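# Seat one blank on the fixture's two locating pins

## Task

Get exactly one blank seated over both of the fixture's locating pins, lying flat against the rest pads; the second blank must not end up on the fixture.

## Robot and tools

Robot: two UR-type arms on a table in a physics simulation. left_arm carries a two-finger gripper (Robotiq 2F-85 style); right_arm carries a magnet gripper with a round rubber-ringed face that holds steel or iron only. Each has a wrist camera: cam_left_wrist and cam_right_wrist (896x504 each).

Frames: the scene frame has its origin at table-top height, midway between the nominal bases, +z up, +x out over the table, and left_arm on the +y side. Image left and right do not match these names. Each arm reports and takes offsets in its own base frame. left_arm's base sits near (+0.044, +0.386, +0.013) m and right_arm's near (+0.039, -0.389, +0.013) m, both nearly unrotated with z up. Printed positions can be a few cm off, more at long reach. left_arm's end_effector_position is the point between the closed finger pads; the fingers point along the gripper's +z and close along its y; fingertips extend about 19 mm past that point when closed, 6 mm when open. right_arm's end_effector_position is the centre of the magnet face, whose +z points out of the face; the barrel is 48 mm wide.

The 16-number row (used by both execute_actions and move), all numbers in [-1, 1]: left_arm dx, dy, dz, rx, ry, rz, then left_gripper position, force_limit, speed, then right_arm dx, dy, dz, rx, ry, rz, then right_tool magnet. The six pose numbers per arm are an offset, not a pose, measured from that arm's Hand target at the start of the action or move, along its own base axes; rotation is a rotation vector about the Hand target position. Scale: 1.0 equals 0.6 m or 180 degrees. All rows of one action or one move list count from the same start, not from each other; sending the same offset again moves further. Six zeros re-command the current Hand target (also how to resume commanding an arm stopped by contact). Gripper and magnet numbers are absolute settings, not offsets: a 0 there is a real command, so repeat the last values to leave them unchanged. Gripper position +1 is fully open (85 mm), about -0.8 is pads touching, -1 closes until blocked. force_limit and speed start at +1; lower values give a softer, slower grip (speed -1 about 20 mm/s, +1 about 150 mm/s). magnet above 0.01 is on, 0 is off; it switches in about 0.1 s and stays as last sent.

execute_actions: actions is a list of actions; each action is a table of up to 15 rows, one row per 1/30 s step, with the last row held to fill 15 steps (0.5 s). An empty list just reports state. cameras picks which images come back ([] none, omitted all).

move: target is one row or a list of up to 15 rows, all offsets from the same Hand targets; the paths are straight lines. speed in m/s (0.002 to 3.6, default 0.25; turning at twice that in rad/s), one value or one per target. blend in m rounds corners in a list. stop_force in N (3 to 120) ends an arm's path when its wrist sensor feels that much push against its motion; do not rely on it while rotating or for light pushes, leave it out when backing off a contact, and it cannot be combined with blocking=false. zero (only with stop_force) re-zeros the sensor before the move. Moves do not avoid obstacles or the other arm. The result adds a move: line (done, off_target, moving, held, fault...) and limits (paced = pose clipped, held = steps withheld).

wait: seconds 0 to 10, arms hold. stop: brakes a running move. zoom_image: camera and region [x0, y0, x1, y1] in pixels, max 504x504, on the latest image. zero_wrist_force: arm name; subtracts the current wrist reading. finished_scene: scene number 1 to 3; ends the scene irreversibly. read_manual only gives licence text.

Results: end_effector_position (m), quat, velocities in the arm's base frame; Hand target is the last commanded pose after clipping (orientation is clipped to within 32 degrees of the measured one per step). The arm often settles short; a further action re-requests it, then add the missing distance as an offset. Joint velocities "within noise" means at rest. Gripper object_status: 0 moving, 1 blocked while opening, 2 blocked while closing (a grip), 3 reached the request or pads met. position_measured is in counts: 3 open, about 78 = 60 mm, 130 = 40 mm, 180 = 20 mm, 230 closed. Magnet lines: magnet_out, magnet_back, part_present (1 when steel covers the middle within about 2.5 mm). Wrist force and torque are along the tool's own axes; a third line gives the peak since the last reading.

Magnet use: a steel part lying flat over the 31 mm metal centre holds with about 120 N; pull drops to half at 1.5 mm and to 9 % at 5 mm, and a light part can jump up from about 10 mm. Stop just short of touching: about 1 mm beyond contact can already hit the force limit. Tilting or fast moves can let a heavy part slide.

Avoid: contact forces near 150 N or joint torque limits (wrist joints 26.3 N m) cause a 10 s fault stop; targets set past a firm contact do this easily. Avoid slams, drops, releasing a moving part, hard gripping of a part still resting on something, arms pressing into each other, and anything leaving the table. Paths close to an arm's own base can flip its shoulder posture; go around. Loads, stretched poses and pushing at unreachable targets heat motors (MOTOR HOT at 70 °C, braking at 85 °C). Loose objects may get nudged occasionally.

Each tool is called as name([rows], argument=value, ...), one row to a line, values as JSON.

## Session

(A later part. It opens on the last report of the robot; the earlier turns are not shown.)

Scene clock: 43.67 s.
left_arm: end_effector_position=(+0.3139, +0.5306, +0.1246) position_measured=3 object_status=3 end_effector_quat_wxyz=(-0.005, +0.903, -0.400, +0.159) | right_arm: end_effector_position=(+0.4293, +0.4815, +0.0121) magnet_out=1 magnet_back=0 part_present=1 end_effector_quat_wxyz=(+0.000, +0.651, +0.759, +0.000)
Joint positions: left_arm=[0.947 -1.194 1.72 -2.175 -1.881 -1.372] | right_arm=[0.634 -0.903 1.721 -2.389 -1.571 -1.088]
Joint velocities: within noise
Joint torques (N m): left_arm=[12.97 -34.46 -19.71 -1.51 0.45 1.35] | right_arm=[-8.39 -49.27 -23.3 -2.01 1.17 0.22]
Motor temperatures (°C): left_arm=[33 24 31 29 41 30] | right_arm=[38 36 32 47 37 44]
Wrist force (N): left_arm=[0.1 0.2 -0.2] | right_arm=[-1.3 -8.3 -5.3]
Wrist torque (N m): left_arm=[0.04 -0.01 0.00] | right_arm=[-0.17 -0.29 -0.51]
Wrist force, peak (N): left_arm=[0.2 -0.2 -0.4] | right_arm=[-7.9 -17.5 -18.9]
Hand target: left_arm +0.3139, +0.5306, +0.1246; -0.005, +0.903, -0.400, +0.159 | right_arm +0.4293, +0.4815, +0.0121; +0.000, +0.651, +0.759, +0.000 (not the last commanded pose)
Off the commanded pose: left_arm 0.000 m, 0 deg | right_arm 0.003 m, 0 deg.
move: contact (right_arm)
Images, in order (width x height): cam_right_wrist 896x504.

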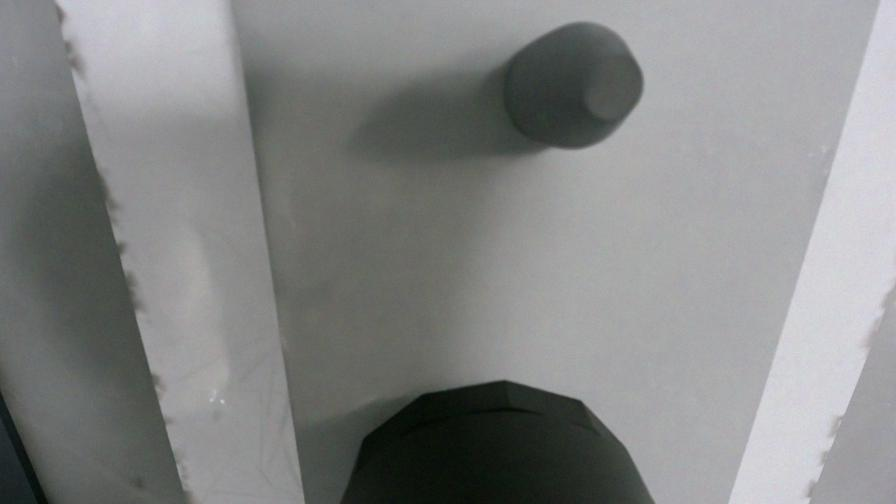

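move([
  [0,0,0,0,0,0,1,1,1,0,0,-0.01,0,0,0,1],
], speed=0.003, stop_force=15, cameras=["cam_right_wrist"])

Scene clock: 44.57 s.
left_arm: end_effector_position=(+0.3139, +0.5306, +0.1246) position_measured=3 object_status=3 end_effector_quat_wxyz=(-0.005, +0.903, -0.400, +0.159) | right_arm: end_effector_position=(+0.4293, +0.4815, +0.0119) magnet_out=1 magnet_back=0 part_present=1 end_effector_quat_wxyz=(+0.000, +0.651, +0.759, +0.000)
Joint positions: left_arm=[0.947 -1.194 1.72 -2.175 -1.881 -1.372] | right_arm=[0.634 -0.903 1.721 -2.39 -1.571 -1.088]
Joint velocities: within noise
Joint torques (N m): left_arm=[12.32 -33.45 -19.35 -1.47 0.6 1.46] | right_arm=[-7.62 -39.67 -20.67 -2.94 0.91 0.29]
Motor temperatures (°C): left_arm=[33 24 31 29 41 30] | right_arm=[38 36 32 47 37 44]
Wrist force (N): left_arm=[0.1 -0.1 -0.2] | right_arm=[-10.7 -22.0 -26.4]
Wrist torque (N m): left_arm=[-0.01 -0.02 0.00] | right_arm=[-0.21 -0.30 -0.52]
Wrist force, peak (N): left_arm=[0.2 0.2 -0.4] | right_arm=[-13.0 -24.9 -28.8]
Hand target: left_arm +0.3139, +0.5306, +0.1246; -0.005, +0.903, -0.400, +0.159 | right_arm +0.4293, +0.4815, +0.0119; +0.000, +0.651, +0.759, +0.000 (not the last commanded pose)
Off the commanded pose: left_arm 0.000 m, 0 deg | right_arm 0.006 m, 0 deg.
move: contact (right_arm)
Images, in order (width x height): cam_right_wrist 896x504.

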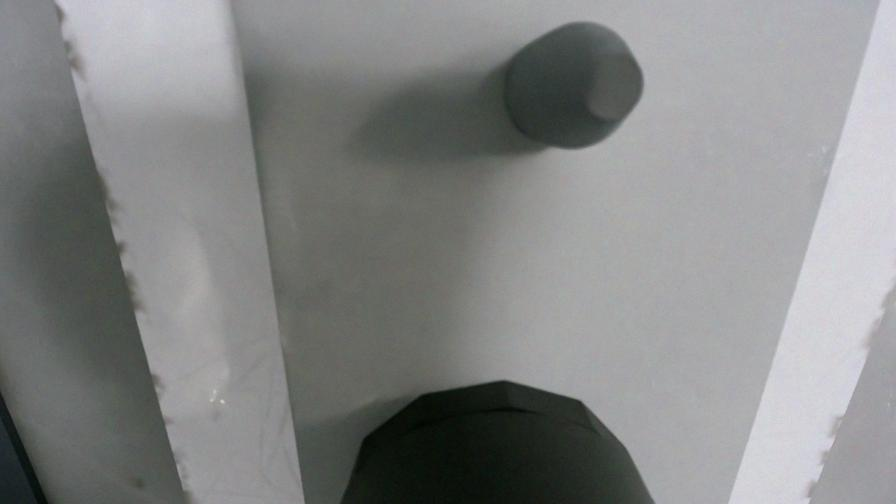

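move([
  [0,0,0,0,0,0,1,1,1,0,0,0.0005,0,0,0,1],
], speed=0.01, cameras=[])

move([
  [0,0,0,0,0,0,1,1,1,0,0,0,0,0,0,0],
], cameras=[])

move([
  [0,0,0,0,0,0,1,1,1,0,0,0.25,0,0,0,0],
], speed=0.2, cameras=["cam_right_wrist"])

zoom_image(camera="cam_right_wrist", region=[350, 0, 650, 400])

Scene clock: 45.43 s.
left_arm: end_effector_position=(+0.3139, +0.5306, +0.1246) position_measured=3 object_status=3 end_effector_quat_wxyz=(-0.005, +0.903, -0.400, +0.159) | right_arm: end_effector_position=(+0.4293, +0.4815, +0.0122) magnet_out=1 magnet_back=0 part_present=1 end_effector_quat_wxyz=(+0.000, +0.651, +0.759, +0.000)
Joint positions: left_arm=[0.947 -1.194 1.72 -2.175 -1.881 -1.372] | right_arm=[0.634 -0.903 1.721 -2.389 -1.571 -1.088]
Joint velocities: within noise
Joint torques (N m): left_arm=[13.68 -32.54 -19.64 -1.48 0.38 1.57] | right_arm=[-8.06 -51.12 -29.57 -2.02 1.11 0.35]
Motor temperatures (°C): left_arm=[33 24 31 29 41 30] | right_arm=[38 36 32 47 37 44]
Wrist force (N): left_arm=[0.1 0.2 -0.3] | right_arm=[-0.6 -5.2 -0.7]
Wrist torque (N m): left_arm=[0.03 -0.01 0.00] | right_arm=[-0.19 -0.24 -0.46]
Wrist force, peak (N): left_arm=[0.0 0.0 -0.5] | right_arm=[-10.4 -21.6 -25.5]
Hand target: left_arm +0.3139, +0.5306, +0.1246; -0.005, +0.903, -0.400, +0.159 | right_arm +0.4293, +0.4815, +0.0122; +0.000, +0.651, +0.759, +0.000
Off the commanded pose: left_arm 0.000 m, 0 deg | right_arm 0.000 m, 0 deg.
move: done
No camera images: "cameras" was empty.

Scene clock: 45.93 s.
left_arm: end_effector_position=(+0.3139, +0.5306, +0.1246) position_measured=3 object_status=3 end_effector_quat_wxyz=(-0.005, +0.903, -0.400, +0.159) | right_arm: end_effector_position=(+0.4293, +0.4815, +0.0122) magnet_out=0 magnet_back=1 part_present=0 end_effector_quat_wxyz=(+0.000, +0.651, +0.759, +0.000)
Joint positions: left_arm=[0.947 -1.194 1.72 -2.175 -1.881 -1.372] | right_arm=[0.634 -0.903 1.721 -2.389 -1.571 -1.088]
Joint velocities: within noise
Joint torques (N m): left_arm=[12.78 -33.78 -20.02 -1.54 0.36 1.13] | right_arm=[-8.19 -51.51 -25.24 -1.48 1.11 0.25]
Motor temperatures (°C): left_arm=[33 24 31 29 41 30] | right_arm=[38 36 32 47 37 44]
Wrist force (N): left_arm=[0.1 0.0 -0.2] | right_arm=[1.9 -0.9 0.1]
Wrist torque (N m): left_arm=[0.00 -0.02 0.00] | right_arm=[0.10 -0.23 -0.24]
Wrist force, peak (N): left_arm=[0.0 0.1 -0.4] | right_arm=[-0.7 -5.4 -3.6]
Hand target: left_arm +0.3139, +0.5306, +0.1246; -0.005, +0.903, -0.400, +0.159 | right_arm +0.4293, +0.4815, +0.0122; +0.000, +0.651, +0.759, +0.000
Off the commanded pose: left_arm 0.000 m, 0 deg | right_arm 0.000 m, 0 deg.
move: done
No camera images: "cameras" was empty.

Scene clock: 47.33 s.
left_arm: end_effector_position=(+0.3139, +0.5306, +0.1246) position_measured=3 object_status=3 end_effector_quat_wxyz=(-0.005, +0.903, -0.400, +0.159) | right_arm: end_effector_position=(+0.4293, +0.4815, +0.1621) magnet_out=0 magnet_back=1 part_present=0 end_effector_quat_wxyz=(+0.000, +0.651, +0.759, +0.000)
Joint positions: left_arm=[0.947 -1.194 1.72 -2.175 -1.881 -1.372] | right_arm=[0.634 -1.119 1.61 -2.062 -1.571 -1.088]
Joint velocities: within noise
Joint torques (N m): left_arm=[12.82 -33.51 -18.55 -1.6 0.46 1.45] | right_arm=[-8.56 -47.98 -32.75 -1.19 -1.32 -2.02]
Motor temperatures (°C): left_arm=[33 24 31 29 41 30] | right_arm=[38 36 32 47 36 44]
Wrist force (N): left_arm=[0.1 0.2 -0.1] | right_arm=[1.4 -0.9 -0.2]
Wrist torque (N m): left_arm=[0.04 -0.02 0.00] | right_arm=[0.06 -0.19 -0.25]
Wrist force, peak (N): left_arm=[0.4 0.3 -0.1] | right_arm=[1.9 -1.1 1.6]
Hand target: left_arm +0.3139, +0.5306, +0.1246; -0.005, +0.903, -0.400, +0.159 | right_arm +0.4293, +0.4815, +0.1622; +0.000, +0.651, +0.759, +0.000
Off the commanded pose: left_arm 0.000 m, 0 deg | right_arm 0.000 m, 0 deg.
move: done
Images, in order (width x height): cam_right_wrist 896x504.

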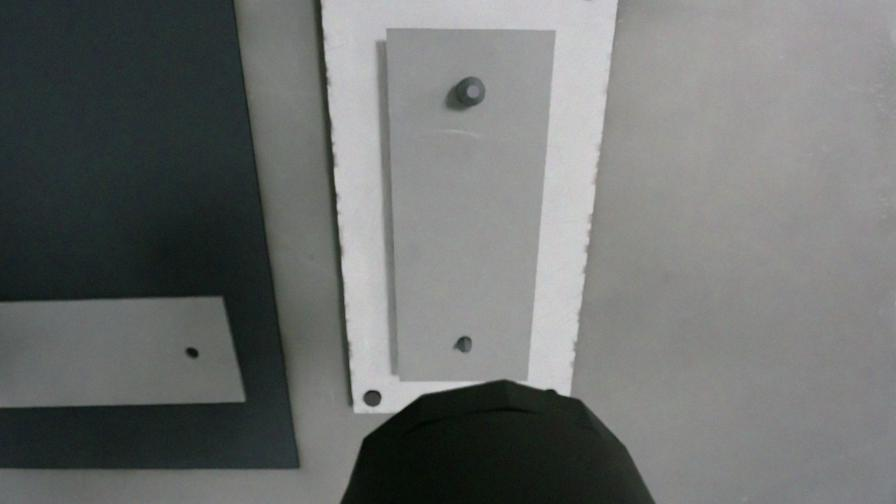

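Scaled by 1.260 from the camera's 896x504 image, which has a finer 1280x720 frame.

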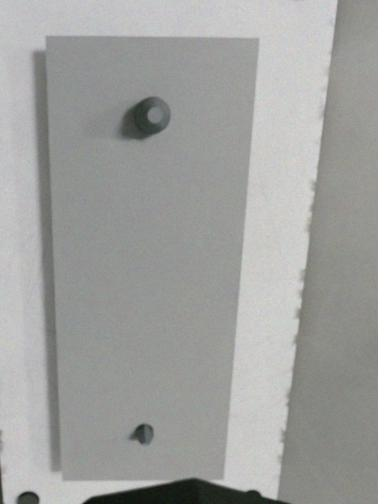

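finished_scene(scene=1)

The scene is finished: the task was done.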